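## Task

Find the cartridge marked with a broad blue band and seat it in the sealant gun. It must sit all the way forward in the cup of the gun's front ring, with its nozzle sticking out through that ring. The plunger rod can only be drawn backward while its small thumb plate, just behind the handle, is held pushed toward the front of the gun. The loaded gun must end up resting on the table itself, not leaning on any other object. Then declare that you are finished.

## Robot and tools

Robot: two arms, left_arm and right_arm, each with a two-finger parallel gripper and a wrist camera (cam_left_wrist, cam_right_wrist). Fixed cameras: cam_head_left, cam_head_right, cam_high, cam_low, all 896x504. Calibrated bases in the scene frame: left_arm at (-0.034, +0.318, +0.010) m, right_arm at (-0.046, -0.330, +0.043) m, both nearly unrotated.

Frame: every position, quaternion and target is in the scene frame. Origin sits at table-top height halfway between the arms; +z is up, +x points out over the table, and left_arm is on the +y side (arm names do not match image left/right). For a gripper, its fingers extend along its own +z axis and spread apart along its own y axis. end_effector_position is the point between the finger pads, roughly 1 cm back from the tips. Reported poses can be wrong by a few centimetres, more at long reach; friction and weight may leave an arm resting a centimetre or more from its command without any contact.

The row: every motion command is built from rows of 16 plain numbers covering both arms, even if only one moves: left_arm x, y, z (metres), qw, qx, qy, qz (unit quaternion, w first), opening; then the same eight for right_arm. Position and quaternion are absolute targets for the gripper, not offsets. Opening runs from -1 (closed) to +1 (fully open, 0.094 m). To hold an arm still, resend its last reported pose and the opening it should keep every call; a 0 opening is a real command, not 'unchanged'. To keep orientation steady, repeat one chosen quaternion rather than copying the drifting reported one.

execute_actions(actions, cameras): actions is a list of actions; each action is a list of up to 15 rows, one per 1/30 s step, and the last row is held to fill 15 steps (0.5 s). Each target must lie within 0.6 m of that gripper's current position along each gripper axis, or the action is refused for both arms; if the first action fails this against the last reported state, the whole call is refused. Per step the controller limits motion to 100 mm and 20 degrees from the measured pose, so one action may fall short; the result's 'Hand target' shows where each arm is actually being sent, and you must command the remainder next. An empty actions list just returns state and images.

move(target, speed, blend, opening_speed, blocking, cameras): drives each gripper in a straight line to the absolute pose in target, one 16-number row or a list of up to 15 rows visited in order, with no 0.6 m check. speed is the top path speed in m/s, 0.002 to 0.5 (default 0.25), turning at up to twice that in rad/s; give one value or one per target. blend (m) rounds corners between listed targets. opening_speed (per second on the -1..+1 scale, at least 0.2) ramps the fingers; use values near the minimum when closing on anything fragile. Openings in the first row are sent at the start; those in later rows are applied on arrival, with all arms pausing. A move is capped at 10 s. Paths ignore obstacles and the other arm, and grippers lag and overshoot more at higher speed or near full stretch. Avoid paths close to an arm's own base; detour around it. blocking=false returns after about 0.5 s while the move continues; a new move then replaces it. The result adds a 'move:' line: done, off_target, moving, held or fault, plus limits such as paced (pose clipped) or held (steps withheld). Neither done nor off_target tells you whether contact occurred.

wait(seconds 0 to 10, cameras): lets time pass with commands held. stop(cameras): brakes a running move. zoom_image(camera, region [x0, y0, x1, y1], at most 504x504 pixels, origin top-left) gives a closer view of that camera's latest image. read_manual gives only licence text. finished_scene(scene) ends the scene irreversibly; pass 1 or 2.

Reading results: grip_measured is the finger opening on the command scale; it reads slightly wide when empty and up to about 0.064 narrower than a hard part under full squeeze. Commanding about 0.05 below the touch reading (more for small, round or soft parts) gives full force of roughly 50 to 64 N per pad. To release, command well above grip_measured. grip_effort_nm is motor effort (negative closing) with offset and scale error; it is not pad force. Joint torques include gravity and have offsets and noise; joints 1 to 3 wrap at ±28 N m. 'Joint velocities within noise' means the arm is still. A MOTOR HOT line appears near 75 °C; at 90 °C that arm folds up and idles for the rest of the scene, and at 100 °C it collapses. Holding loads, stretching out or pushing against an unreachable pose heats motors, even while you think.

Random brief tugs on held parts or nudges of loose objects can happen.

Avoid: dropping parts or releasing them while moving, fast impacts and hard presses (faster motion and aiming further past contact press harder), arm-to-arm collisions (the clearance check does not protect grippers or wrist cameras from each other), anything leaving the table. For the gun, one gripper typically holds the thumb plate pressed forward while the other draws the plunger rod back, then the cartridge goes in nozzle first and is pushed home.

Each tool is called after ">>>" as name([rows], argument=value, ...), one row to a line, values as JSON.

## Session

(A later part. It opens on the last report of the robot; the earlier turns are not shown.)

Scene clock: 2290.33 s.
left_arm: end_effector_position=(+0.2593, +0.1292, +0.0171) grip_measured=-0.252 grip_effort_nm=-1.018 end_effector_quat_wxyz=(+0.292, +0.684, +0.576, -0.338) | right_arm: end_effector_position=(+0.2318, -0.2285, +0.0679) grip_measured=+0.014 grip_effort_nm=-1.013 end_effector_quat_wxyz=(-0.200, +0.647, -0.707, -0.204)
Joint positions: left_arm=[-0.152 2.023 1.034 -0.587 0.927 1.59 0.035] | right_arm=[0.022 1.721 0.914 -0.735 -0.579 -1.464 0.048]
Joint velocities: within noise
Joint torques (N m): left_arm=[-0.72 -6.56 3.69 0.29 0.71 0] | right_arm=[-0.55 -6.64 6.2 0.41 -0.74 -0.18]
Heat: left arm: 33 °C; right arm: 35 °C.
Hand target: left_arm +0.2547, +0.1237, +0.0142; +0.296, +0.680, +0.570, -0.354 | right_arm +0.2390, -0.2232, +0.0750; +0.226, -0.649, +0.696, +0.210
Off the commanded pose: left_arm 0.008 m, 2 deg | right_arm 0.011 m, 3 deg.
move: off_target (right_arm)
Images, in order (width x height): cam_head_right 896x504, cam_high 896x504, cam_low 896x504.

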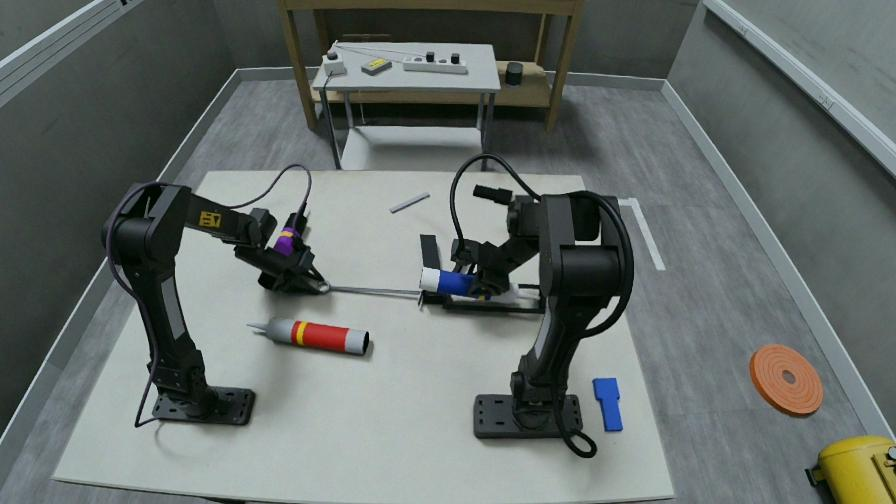

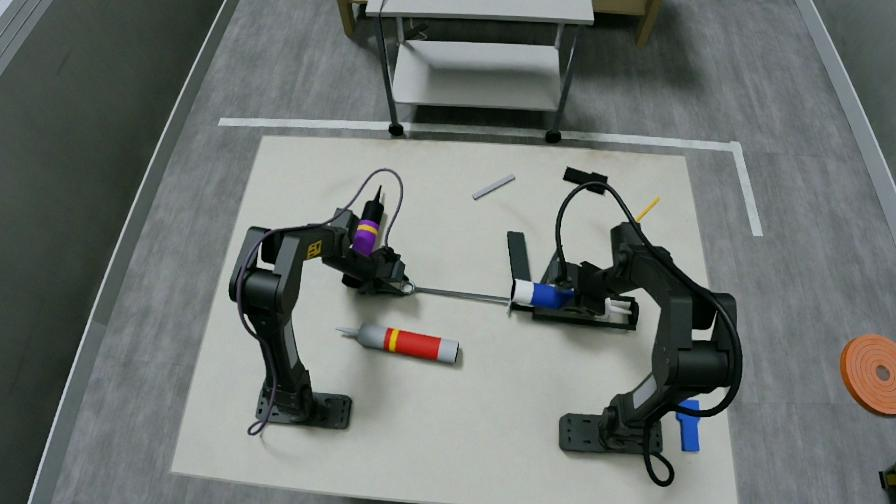

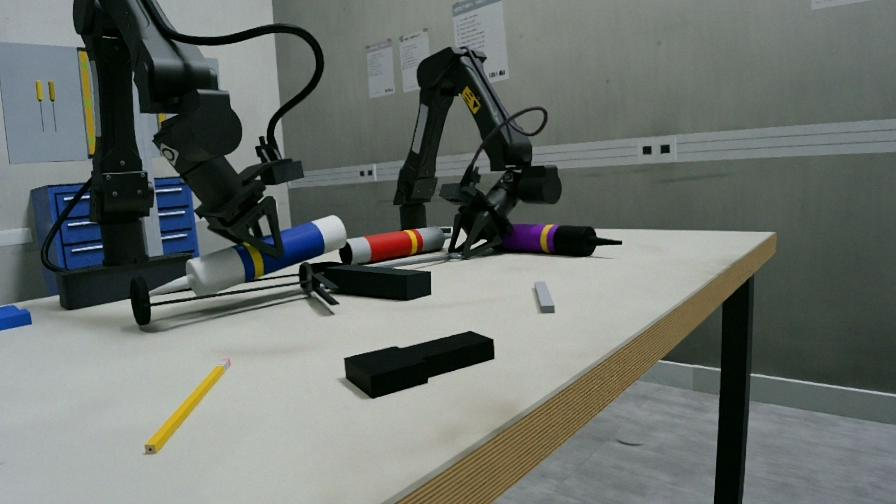

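>>> move([
  [0.2548,0.1235,0.014,0.2968,0.6796,0.5702,-0.3537,-0.6,0.239,-0.223,0.0675,0.226,-0.6486,0.6956,0.2108,-0.2],
  [0.2548,0.1235,0.014,0.2968,0.6796,0.5702,-0.3537,-0.6,0.238,-0.233,0.0655,0.226,-0.6486,0.6956,0.2108,-0.2],
], speed=0.04, cameras=["cam_high","cam_low","cam_head_right"])

>>> zoom_image(camera="cam_low", region=[110, 240, 230, 340])

>>> zoom_image(camera="cam_high", region=[580, 270, 660, 340])

Scene clock: 2324.47 s.
left_arm: end_effector_position=(+0.2593, +0.1292, +0.0171) grip_measured=-0.252 grip_effort_nm=-1.018 end_effector_quat_wxyz=(+0.292, +0.684, +0.576, -0.338) | right_arm: end_effector_position=(+0.2377, -0.2384, +0.0627) grip_measured=+0.014 grip_effort_nm=-1.004 end_effector_quat_wxyz=(-0.208, +0.646, -0.707, -0.198)
Joint positions: left_arm=[-0.152 2.023 1.034 -0.587 0.927 1.59 0.035] | right_arm=[-0.015 1.742 0.914 -0.715 -0.582 -1.499 0.048]
Joint velocities: within noise
Joint torques (N m): left_arm=[-0.83 -6.58 3.82 0.3 0.74 0.03] | right_arm=[-0.47 -6.46 4.94 0.32 -0.72 -0.28]
Heat: left arm: 32 °C; right arm: 34 °C.
Hand target: left_arm +0.2547, +0.1237, +0.0142; +0.296, +0.680, +0.570, -0.354 | right_arm +0.2380, -0.2331, +0.0655; +0.226, -0.649, +0.696, +0.211
Off the commanded pose: left_arm 0.008 m, 2 deg | right_arm 0.006 m, 3 deg.
move: off_target (right_arm)
Images, in order (width x height): cam_head_right 896x504, cam_high 896x504, cam_low 896x504.

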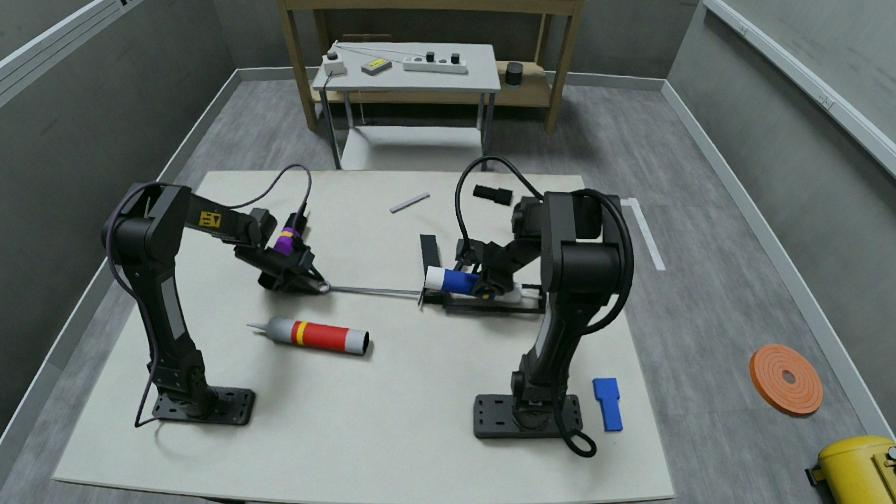

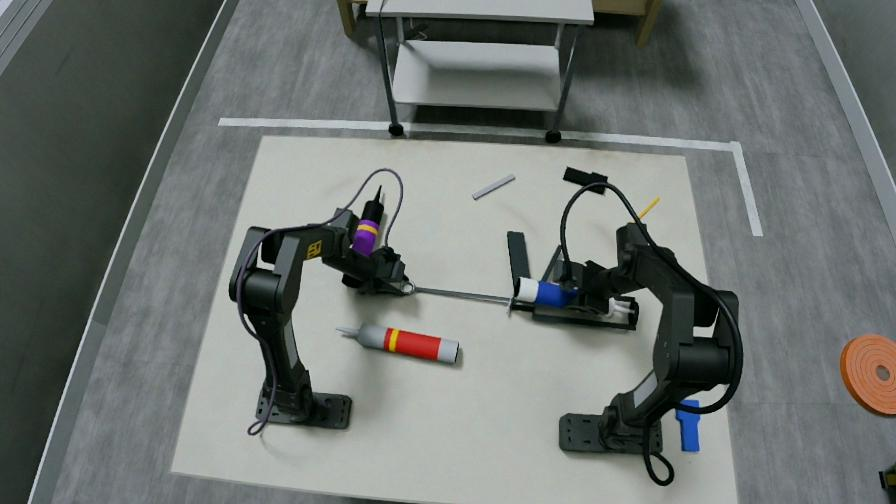

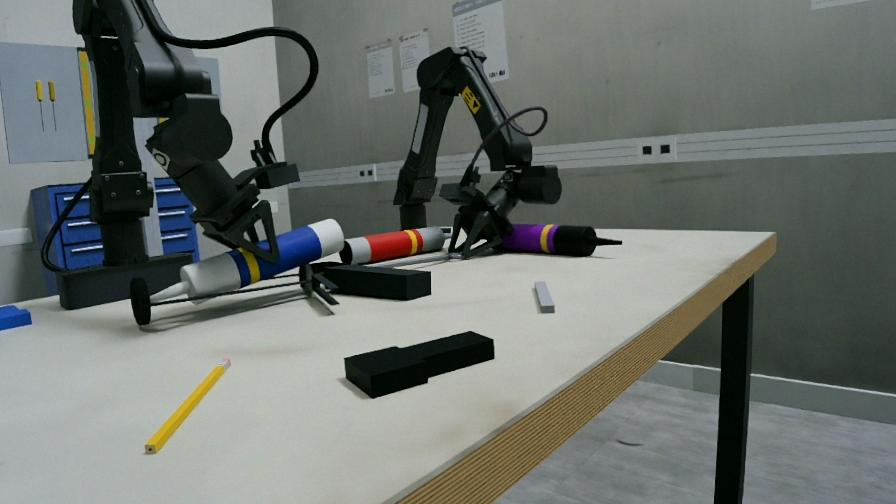

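Scaled by 4.200 from the camera's 896x504 image, which has a finer 1280x720 frame.

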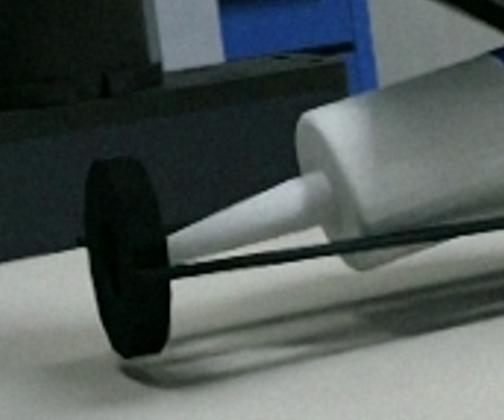

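Scaled by 6.300 from the camera's 896x504 image, which has a finer 1280x720 frame.

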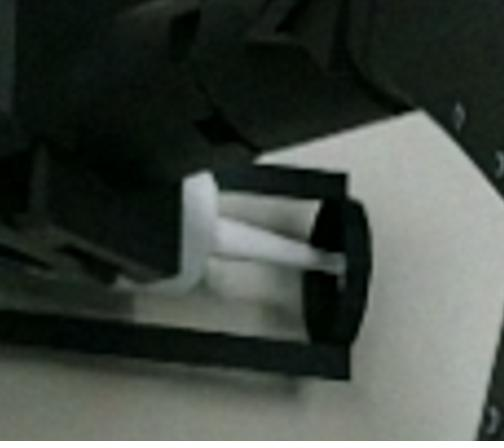

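>>> zoom_image(camera="cam_head_right", region=[410, 250, 560, 330])

>>> zoom_image(camera="cam_high", region=[500, 250, 660, 340])

Scaled by 3.360 from the camera's 896x504 image, which has a finer 1280x720 frame.

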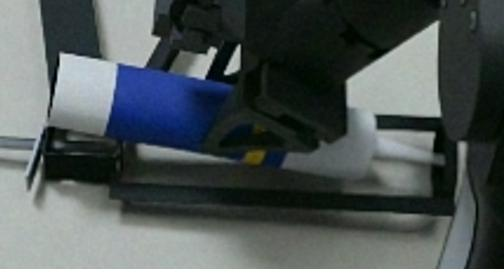

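Scaled by 3.150 from the camera's 896x504 image, which has a finer 1280x720 frame.

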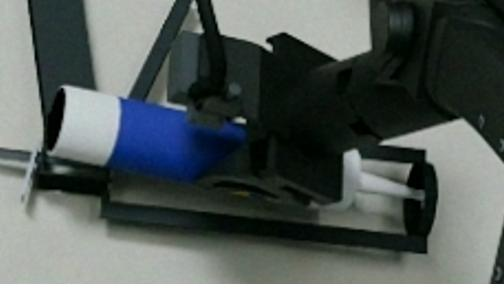

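>>> move([
  [0.2548,0.1235,0.014,0.2968,0.6796,0.5702,-0.3537,-0.6,0.232,-0.236,0.0645,0.226,-0.6486,0.6956,0.2108,-0.2],
  [0.2548,0.1235,0.014,0.2968,0.6796,0.5702,-0.3537,-0.6,0.230,-0.247,0.061,0.226,-0.6486,0.6956,0.2108,-0.2],
], speed=0.04, cameras=["cam_high","cam_low","cam_head_right","cam_left_wrist"])

>>> zoom_image(camera="cam_low", region=[110, 240, 230, 340])

>>> zoom_image(camera="cam_high", region=[580, 270, 660, 340])

Scene clock: 2377.60 s.
left_arm: end_effector_position=(+0.2590, +0.1286, +0.0173) grip_measured=-0.252 grip_effort_nm=-1.023 end_effector_quat_wxyz=(+0.293, +0.685, +0.575, -0.339) | right_arm: end_effector_position=(+0.2315, -0.2421, +0.0603) grip_measured=+0.014 grip_effort_nm=-1.009 end_effector_quat_wxyz=(-0.219, +0.651, -0.697, -0.207)
Joint positions: left_arm=[-0.154 2.023 1.034 -0.587 0.928 1.59 0.035] | right_arm=[-0.045 1.742 0.888 -0.713 -0.612 -1.559 0.048]
Joint velocities: within noise
Joint torques (N m): left_arm=[-0.76 -6.48 3.96 0.31 0.78 -0.01] | right_arm=[-1.36 -6.75 4.78 0.08 -0.45 -0.31]
Heat: left arm: 32 °C; right arm: 35 °C.
Hand target: left_arm +0.2544, +0.1231, +0.0144; +0.297, +0.680, +0.569, -0.354 | right_arm +0.2293, -0.2437, +0.0614; -0.225, +0.652, -0.692, -0.212
Off the commanded pose: left_arm 0.007 m, 2 deg | right_arm 0.005 m, 1 deg.
move: done
camera_calibration:
cam_left_wrist: T_world_to_cam=[[-0.98785, 0.155236, -0.00736857, 0.234805], [0.143485, 0.892799, -0.426992, -0.109588], [-0.0597061, -0.422862, -0.904225, 0.174045], [0, 0, 0, 1]] pos_world=[0.258067, 0.134986, 0.112312]
Images, in order (width x height): cam_head_right 896x504, cam_high 896x504, cam_low 896x504, cam_left_wrist 896x504.

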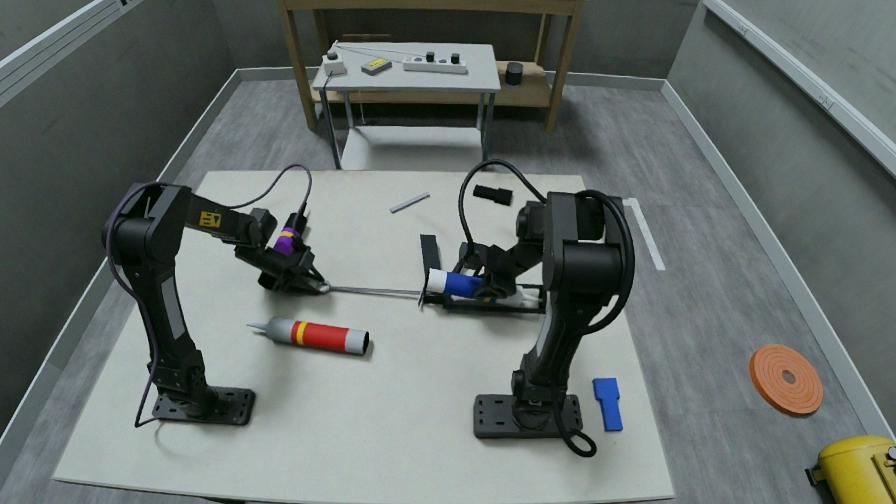

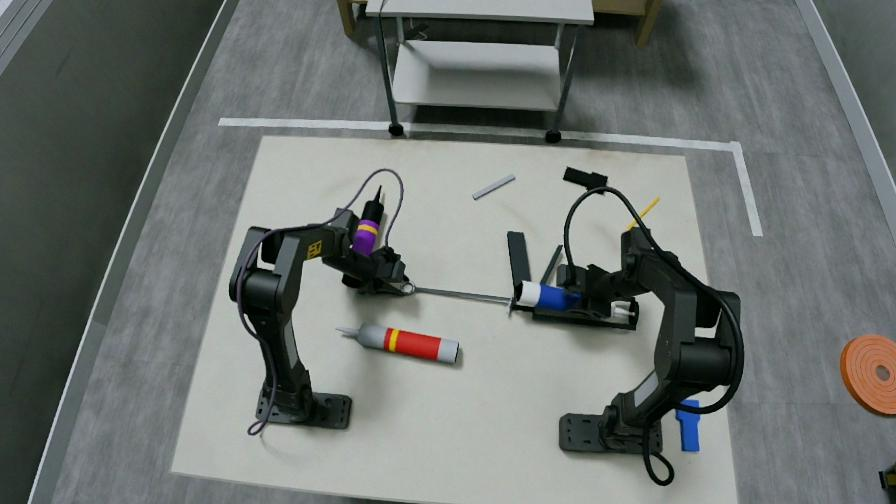

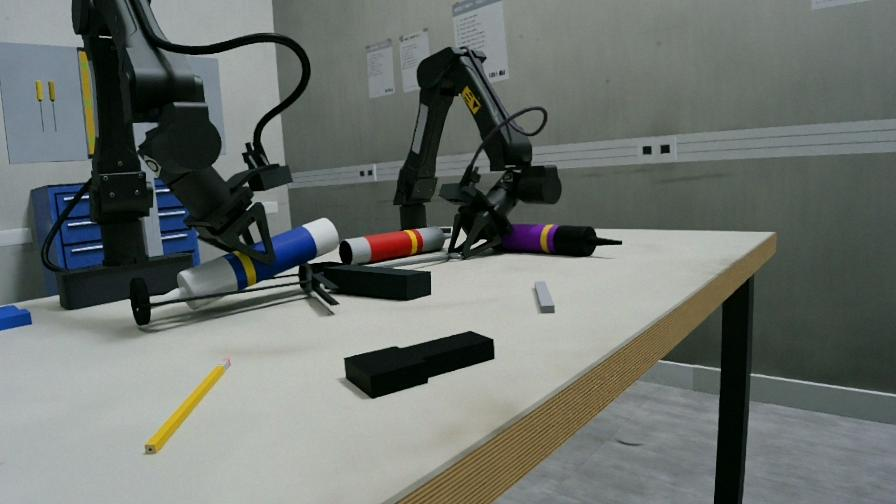

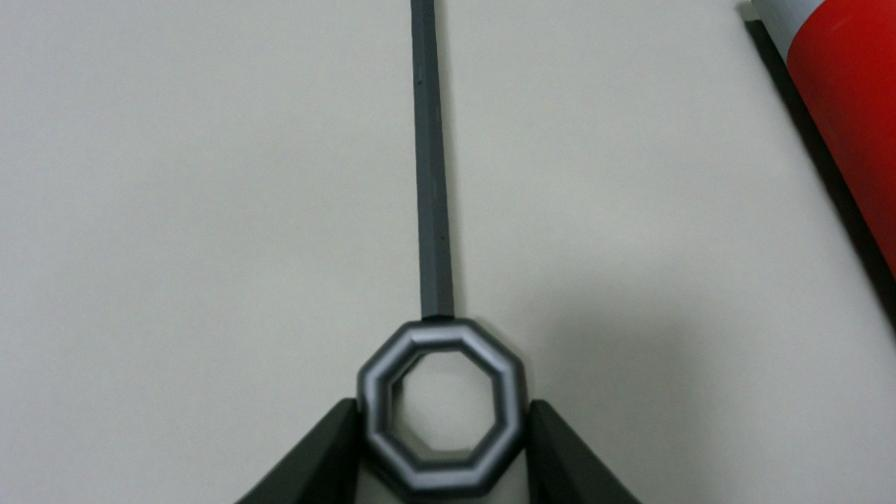

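Scaled by 4.200 from the camera's 896x504 image, which has a finer 1280x720 frame.

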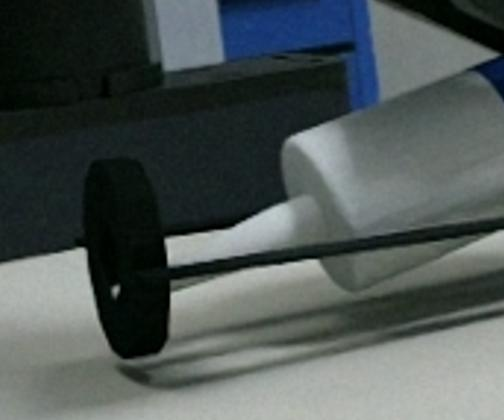

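Scaled by 6.300 from the camera's 896x504 image, which has a finer 1280x720 frame.

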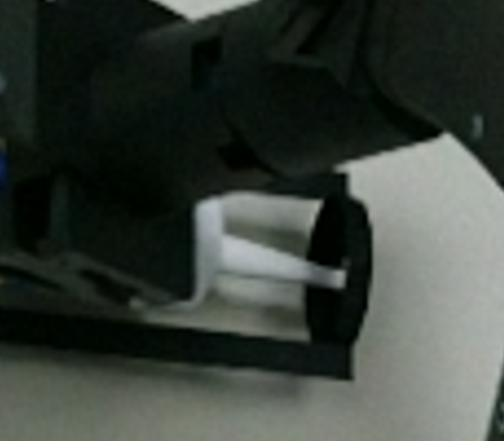

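>>> move([
  [0.2548,0.1235,0.014,0.2968,0.6796,0.5702,-0.3537,-0.6,0.231,-0.235,0.064,0.2077,-0.6539,0.7013,0.1937,-0.2],
  [0.2548,0.1235,0.014,0.2968,0.6796,0.5702,-0.3537,-0.6,0.231,-0.249,0.061,0.2077,-0.6539,0.7013,0.1937,-0.2],
], speed=0.04, cameras=["cam_high","cam_low","cam_head_right"])

>>> zoom_image(camera="cam_low", region=[110, 240, 230, 340])

>>> zoom_image(camera="cam_high", region=[580, 270, 660, 340])

Scene clock: 2399.63 s.
left_arm: end_effector_position=(+0.2590, +0.1281, +0.0173) grip_measured=-0.252 grip_effort_nm=-1.013 end_effector_quat_wxyz=(+0.293, +0.685, +0.575, -0.339) | right_arm: end_effector_position=(+0.2310, -0.2424, +0.0594) grip_measured=+0.014 grip_effort_nm=-1.004 end_effector_quat_wxyz=(-0.212, +0.651, -0.700, -0.202)
Joint positions: left_arm=[-0.155 2.023 1.034 -0.585 0.928 1.59 0.035] | right_arm=[-0.038 1.739 0.888 -0.713 -0.596 -1.548 0.048]
Joint velocities: within noise
Joint torques (N m): left_arm=[-0.69 -6.54 3.86 0.29 0.74 0.02] | right_arm=[-1.1 -7.43 5.59 0.01 -0.11 -0.17]
Heat: left arm: 32 °C; right arm: 35 °C.
Hand target: left_arm +0.2545, +0.1233, +0.0142; +0.296, +0.680, +0.570, -0.354 | right_arm +0.2310, -0.2489, +0.0609; -0.208, +0.654, -0.701, -0.193
Off the commanded pose: left_arm 0.007 m, 2 deg | right_arm 0.007 m, 1 deg.
move: done
Images, in order (width x height): cam_head_right 896x504, cam_high 896x504, cam_low 896x504.

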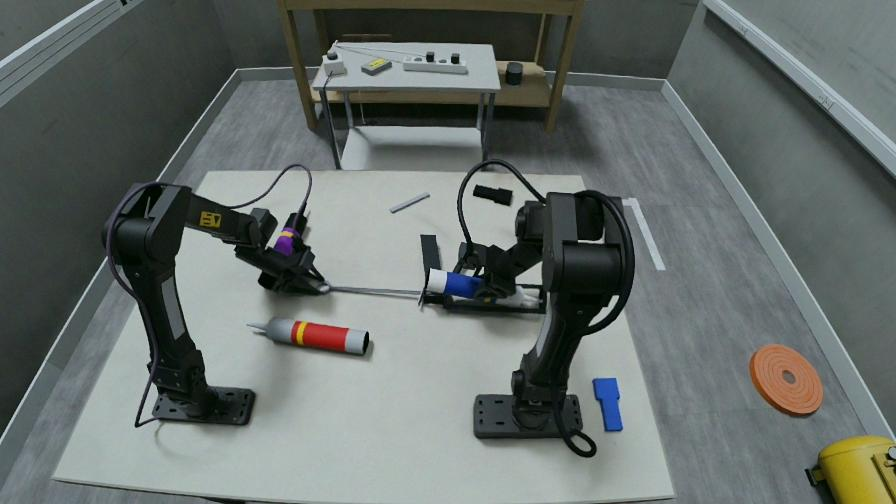

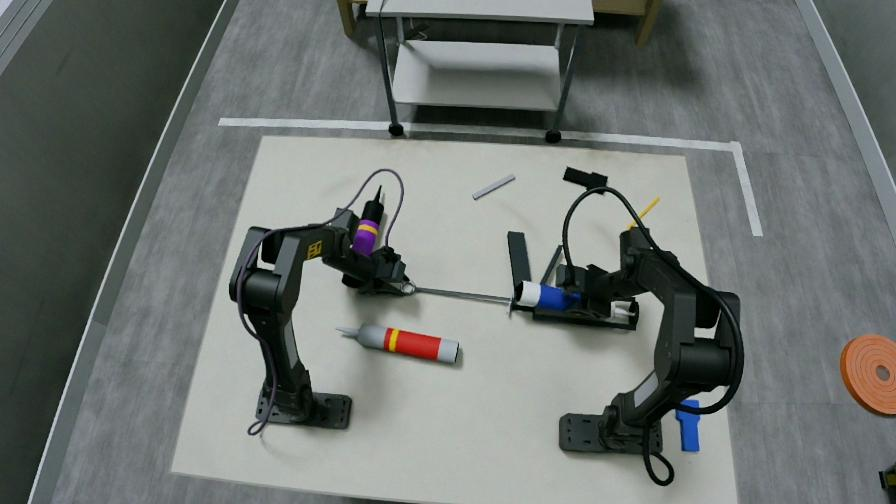

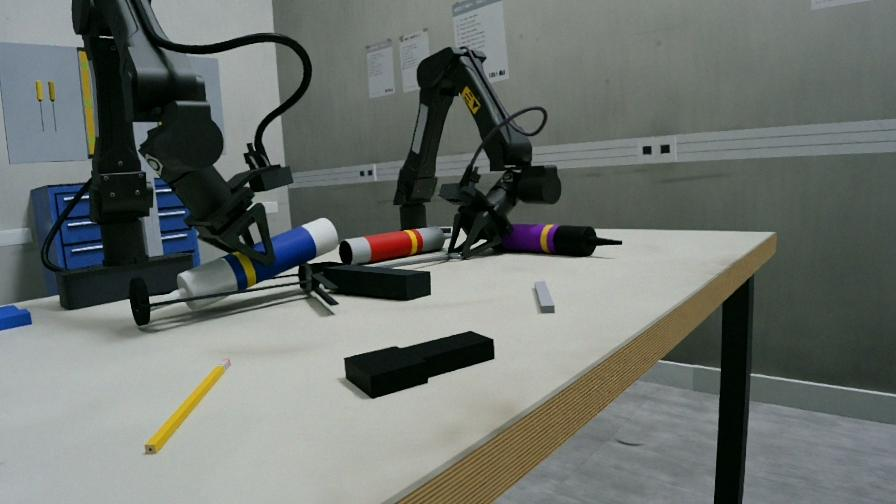

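Scaled by 4.200 from the camera's 896x504 image, which has a finer 1280x720 frame.

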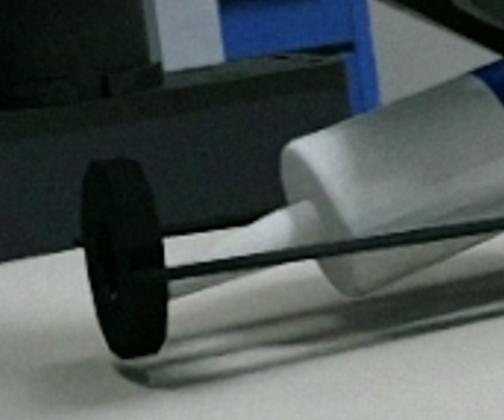

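Scaled by 6.300 from the camera's 896x504 image, which has a finer 1280x720 frame.

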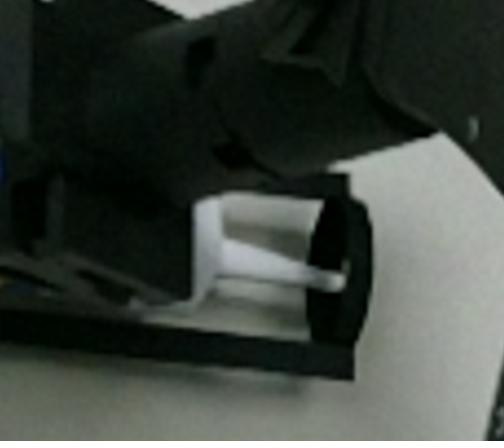

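>>> move([
  [0.2548,0.1235,0.014,0.2968,0.6796,0.5702,-0.3537,-0.6,0.233,-0.228,0.072,0.2077,-0.6539,0.7013,0.1937,-0.2],
  [0.2548,0.1235,0.014,0.2968,0.6796,0.5702,-0.3537,-0.6,0.232,-0.240,0.069,0.2077,-0.6539,0.7013,0.1937,-0.2],
], speed=0.04, cameras=["cam_high","cam_low","cam_head_right"])

>>> zoom_image(camera="cam_low", region=[110, 240, 230, 340])

>>> zoom_image(camera="cam_high", region=[580, 270, 660, 340])

Scene clock: 2418.27 s.
left_arm: end_effector_position=(+0.2590, +0.1281, +0.0173) grip_measured=-0.252 grip_effort_nm=-1.023 end_effector_quat_wxyz=(+0.293, +0.685, +0.575, -0.339) | right_arm: end_effector_position=(+0.2285, -0.2400, +0.0613) grip_measured=+0.014 grip_effort_nm=-1.004 end_effector_quat_wxyz=(-0.203, +0.648, -0.705, -0.201)
Joint positions: left_arm=[-0.155 2.023 1.034 -0.585 0.928 1.59 0.035] | right_arm=[-0.021 1.725 0.888 -0.724 -0.58 -1.517 0.048]
Joint velocities: within noise
Joint torques (N m): left_arm=[-0.5 -6.67 3.78 0.29 0.7 -0.01] | right_arm=[-0.64 -7.98 6.72 0.01 -0.24 -0.17]
Heat: left arm: 32 °C; right arm: 34 °C.
Hand target: left_arm +0.2547, +0.1237, +0.0142; +0.296, +0.680, +0.570, -0.354 | right_arm +0.2330, -0.2430, +0.0687; -0.210, +0.653, -0.702, -0.191
Off the commanded pose: left_arm 0.007 m, 2 deg | right_arm 0.008 m, 1 deg.
move: done
Images, in order (width x height): cam_head_right 896x504, cam_high 896x504, cam_low 896x504.

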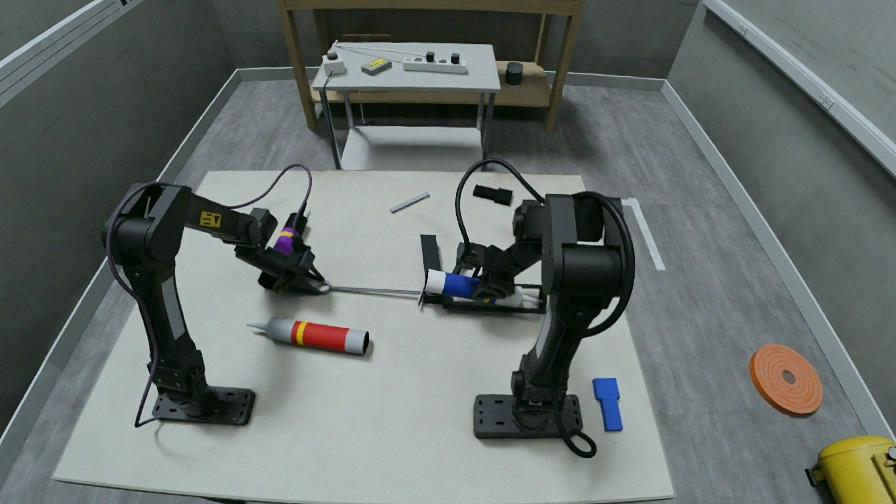

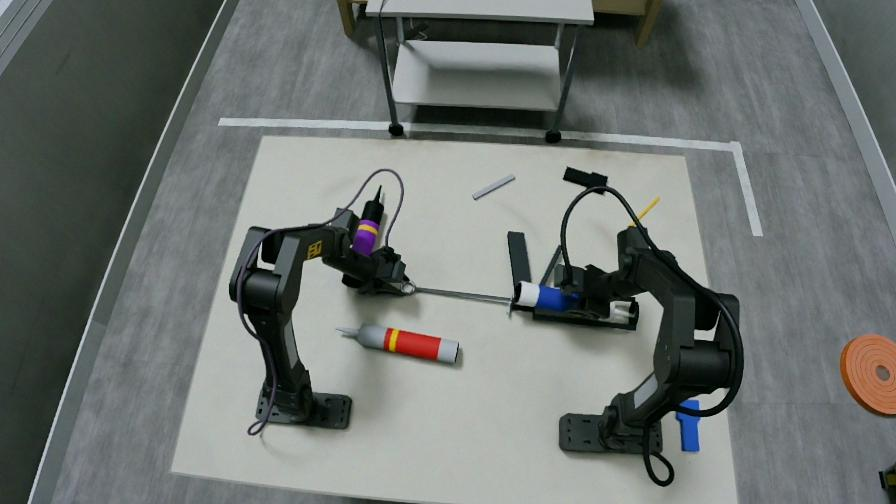

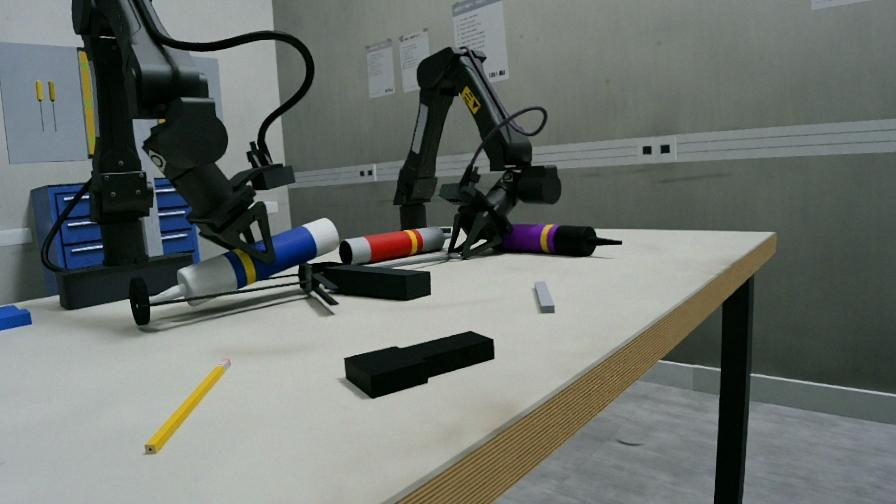

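Scaled by 4.200 from the camera's 896x504 image, which has a finer 1280x720 frame.

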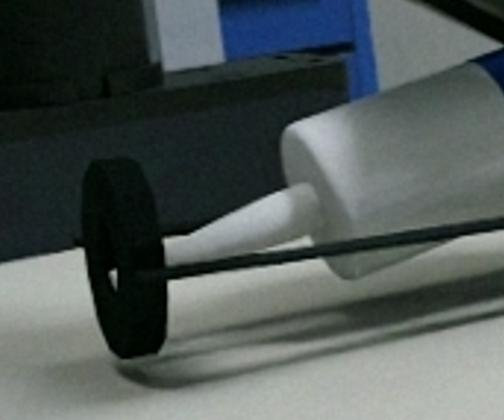

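Scaled by 6.300 from the camera's 896x504 image, which has a finer 1280x720 frame.

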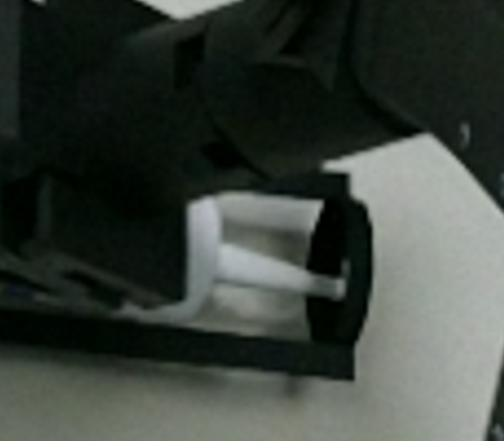

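>>> move([
  [0.2548,0.1235,0.014,0.2968,0.6796,0.5702,-0.3537,-0.6,0.237,-0.240,0.069,0.2077,-0.6539,0.7013,0.1937,-0.2],
  [0.2548,0.1235,0.014,0.2968,0.6796,0.5702,-0.3537,-0.6,0.236,-0.254,0.0665,0.2077,-0.6539,0.7013,0.1937,-0.2],
], speed=0.04, cameras=["cam_high","cam_low","cam_head_right"])

>>> zoom_image(camera="cam_low", region=[110, 240, 230, 340])

>>> zoom_image(camera="cam_high", region=[580, 270, 660, 340])

Scene clock: 2434.23 s.
left_arm: end_effector_position=(+0.2590, +0.1281, +0.0173) grip_measured=-0.252 grip_effort_nm=-1.018 end_effector_quat_wxyz=(+0.293, +0.685, +0.575, -0.339) | right_arm: end_effector_position=(+0.2294, -0.2533, +0.0603) grip_measured=+0.014 grip_effort_nm=-1.009 end_effector_quat_wxyz=(-0.201, +0.646, -0.710, -0.196)
Joint positions: left_arm=[-0.155 2.023 1.034 -0.585 0.928 1.59 0.035] | right_arm=[-0.064 1.731 0.895 -0.745 -0.57 -1.556 0.048]
Joint velocities: within noise
Joint torques (N m): left_arm=[-0.5 -6.49 3.85 0.26 0.75 -0.01] | right_arm=[-0.43 -6.16 8.03 -0.09 -0.35 -0.2]
Heat: left arm: 32 °C; right arm: 35 °C.
Hand target: left_arm +0.2547, +0.1237, +0.0142; +0.296, +0.680, +0.570, -0.354 | right_arm +0.2356, -0.2541, +0.0663; +0.207, -0.650, +0.705, +0.195
Off the commanded pose: left_arm 0.007 m, 2 deg | right_arm 0.009 m, 2 deg.
move: done
Images, in order (width x height): cam_head_right 896x504, cam_high 896x504, cam_low 896x504.

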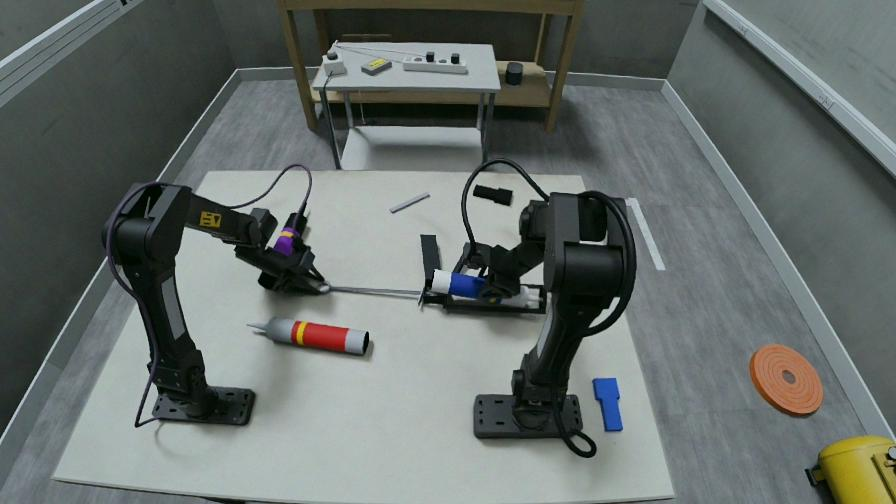

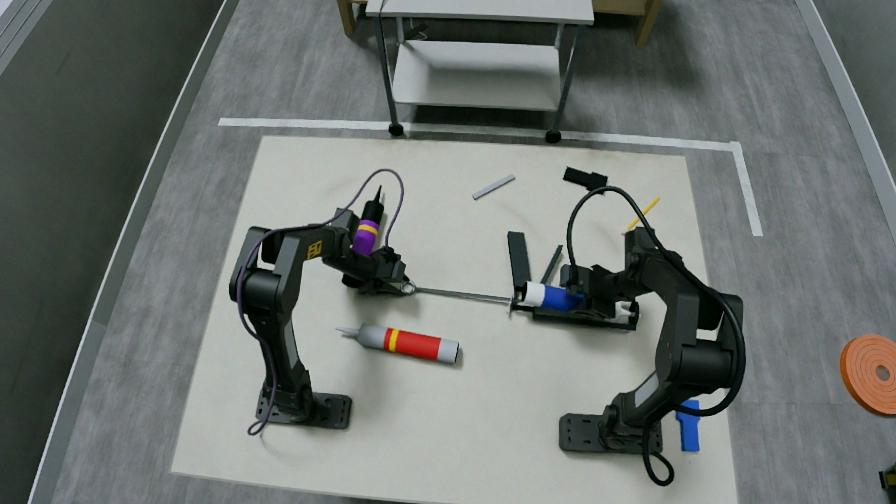

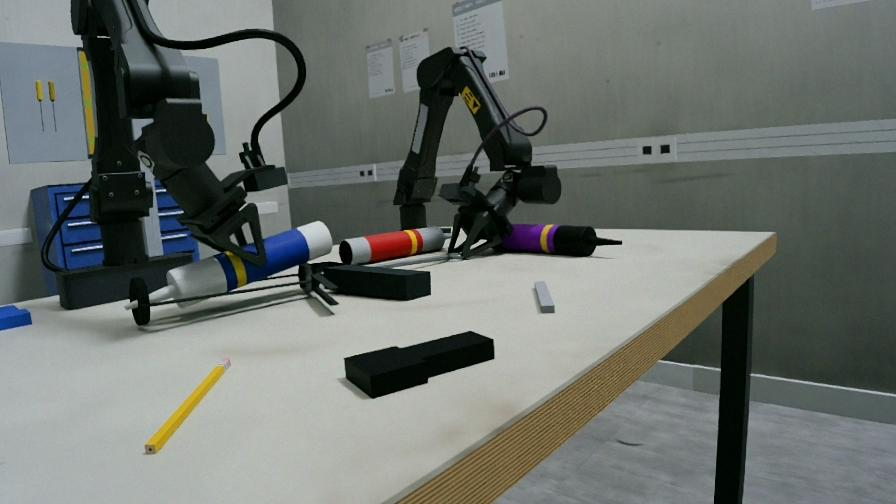

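Scaled by 4.200 from the camera's 896x504 image, which has a finer 1280x720 frame.

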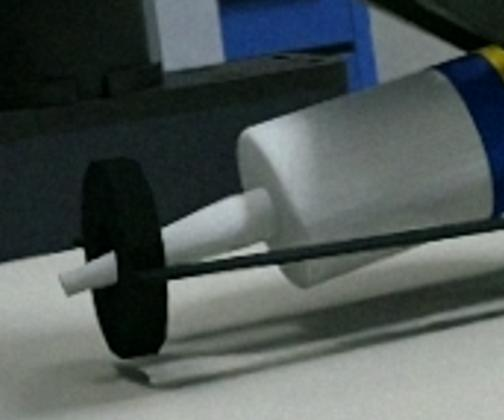

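Scaled by 6.300 from the camera's 896x504 image, which has a finer 1280x720 frame.

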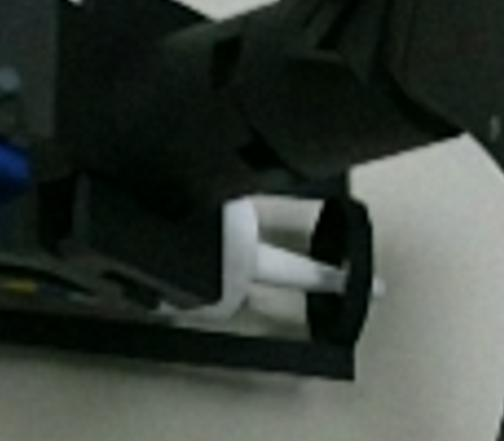

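>>> move([
  [0.2548,0.1235,0.014,0.2968,0.6796,0.5702,-0.3537,-0.6,0.235,-0.264,0.062,0.1939,-0.6518,0.7112,0.1777,-0.2],
], speed=0.03, cameras=["cam_high","cam_low","cam_head_right","cam_right_wrist"])

>>> zoom_image(camera="cam_low", region=[110, 190, 350, 340])

>>> zoom_image(camera="cam_high", region=[500, 250, 660, 340])

Scene clock: 2502.77 s.
left_arm: end_effector_position=(+0.2590, +0.1281, +0.0173) grip_measured=-0.252 grip_effort_nm=-1.013 end_effector_quat_wxyz=(+0.293, +0.685, +0.575, -0.339) | right_arm: end_effector_position=(+0.2290, -0.2547, +0.0589) grip_measured=+0.014 grip_effort_nm=-1.009 end_effector_quat_wxyz=(-0.196, +0.650, -0.709, -0.191)
Joint positions: left_arm=[-0.155 2.023 1.034 -0.585 0.928 1.59 0.035] | right_arm=[-0.061 1.731 0.895 -0.745 -0.554 -1.56 0.048]
Joint velocities: within noise
Joint torques (N m): left_arm=[-0.43 -6.41 3.85 0.26 0.69 0.01] | right_arm=[-0.75 -6.65 7.28 -0.01 -0.09 -0.19]
Heat: left arm: 32 °C; right arm: 34 °C.
Hand target: left_arm +0.2547, +0.1237, +0.0142; +0.296, +0.680, +0.570, -0.354 | right_arm +0.2341, -0.2607, +0.0620; -0.193, +0.656, -0.708, -0.179
Off the commanded pose: left_arm 0.007 m, 2 deg | right_arm 0.011 m, 2 deg.
move: off_target (right_arm)
camera_calibration:
cam_right_wrist: T_world_to_cam=[[0.994979, -0.0990687, -0.0142211, -0.251852], [-0.100083, -0.98566, -0.135859, -0.180054], [-0.000557815, 0.1366, -0.990626, 0.175855], [0, 0, 0, 1]] pos_world=[0.232665, -0.226445, 0.146163]
Images, in order (width x height): cam_head_right 896x504, cam_high 896x504, cam_low 896x504, cam_right_wrist 896x504.

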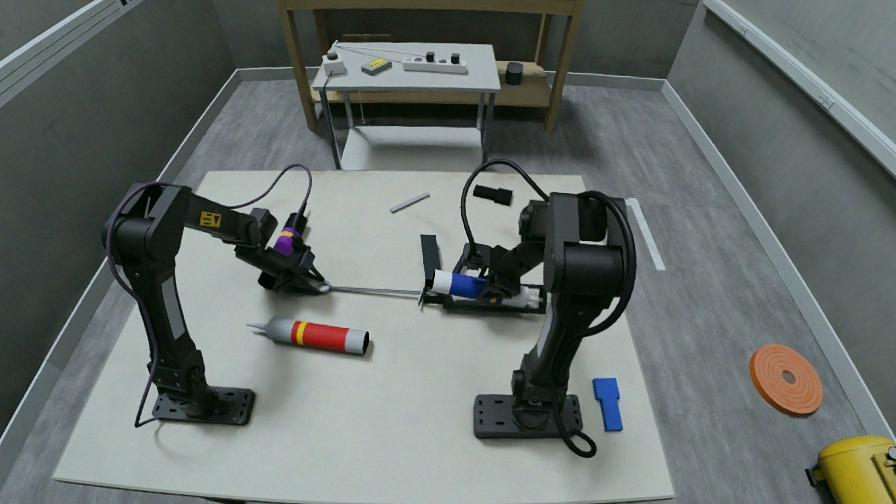

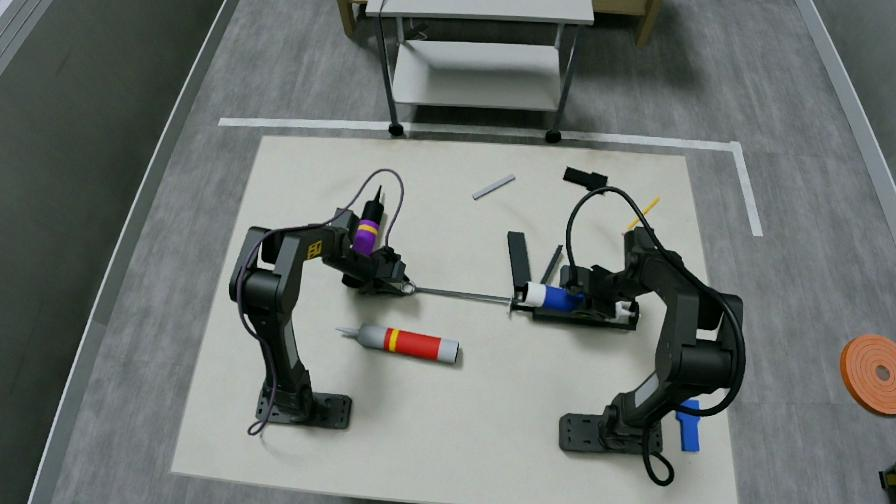

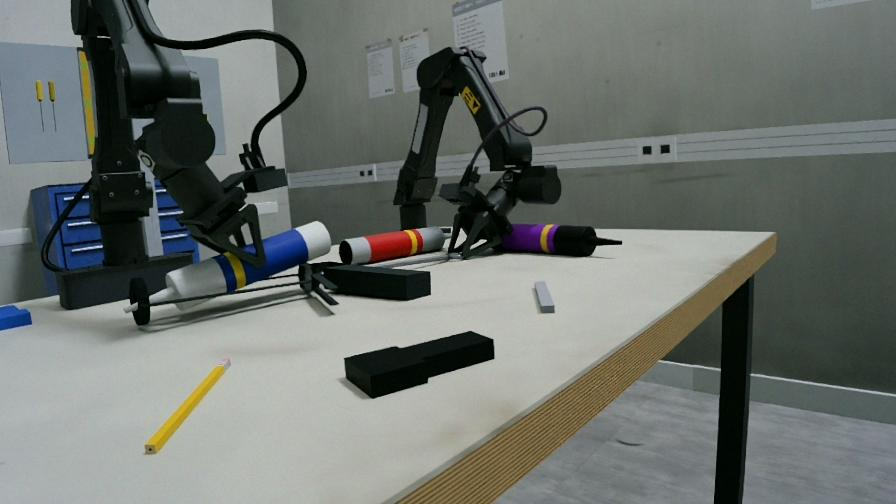

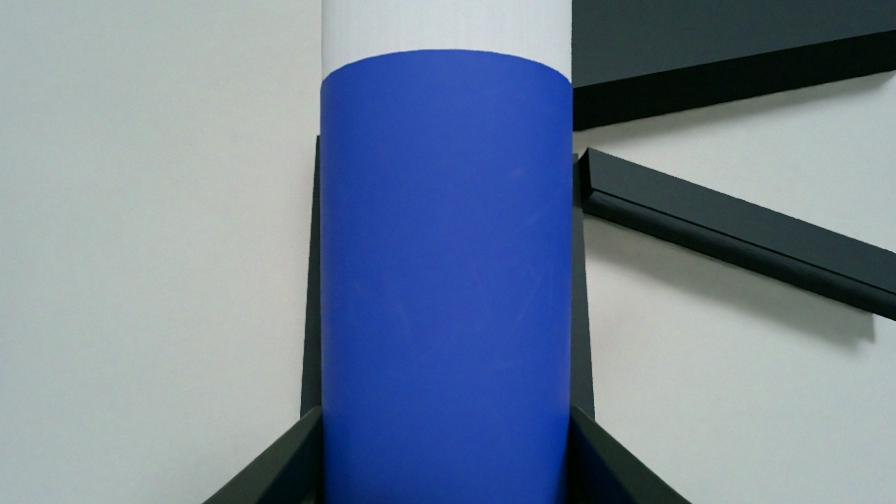

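Scaled by 2.100 from the camera's 896x504 image, which has a finer 1280x720 frame.

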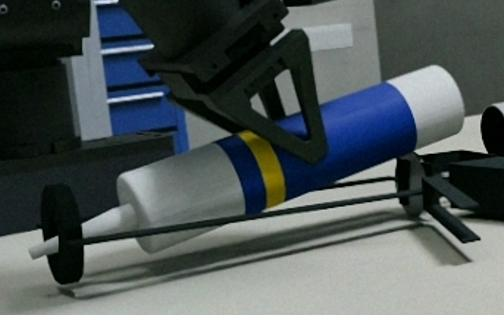

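Scaled by 3.150 from the camera's 896x504 image, which has a finer 1280x720 frame.

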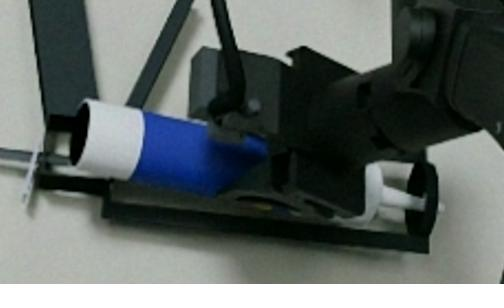

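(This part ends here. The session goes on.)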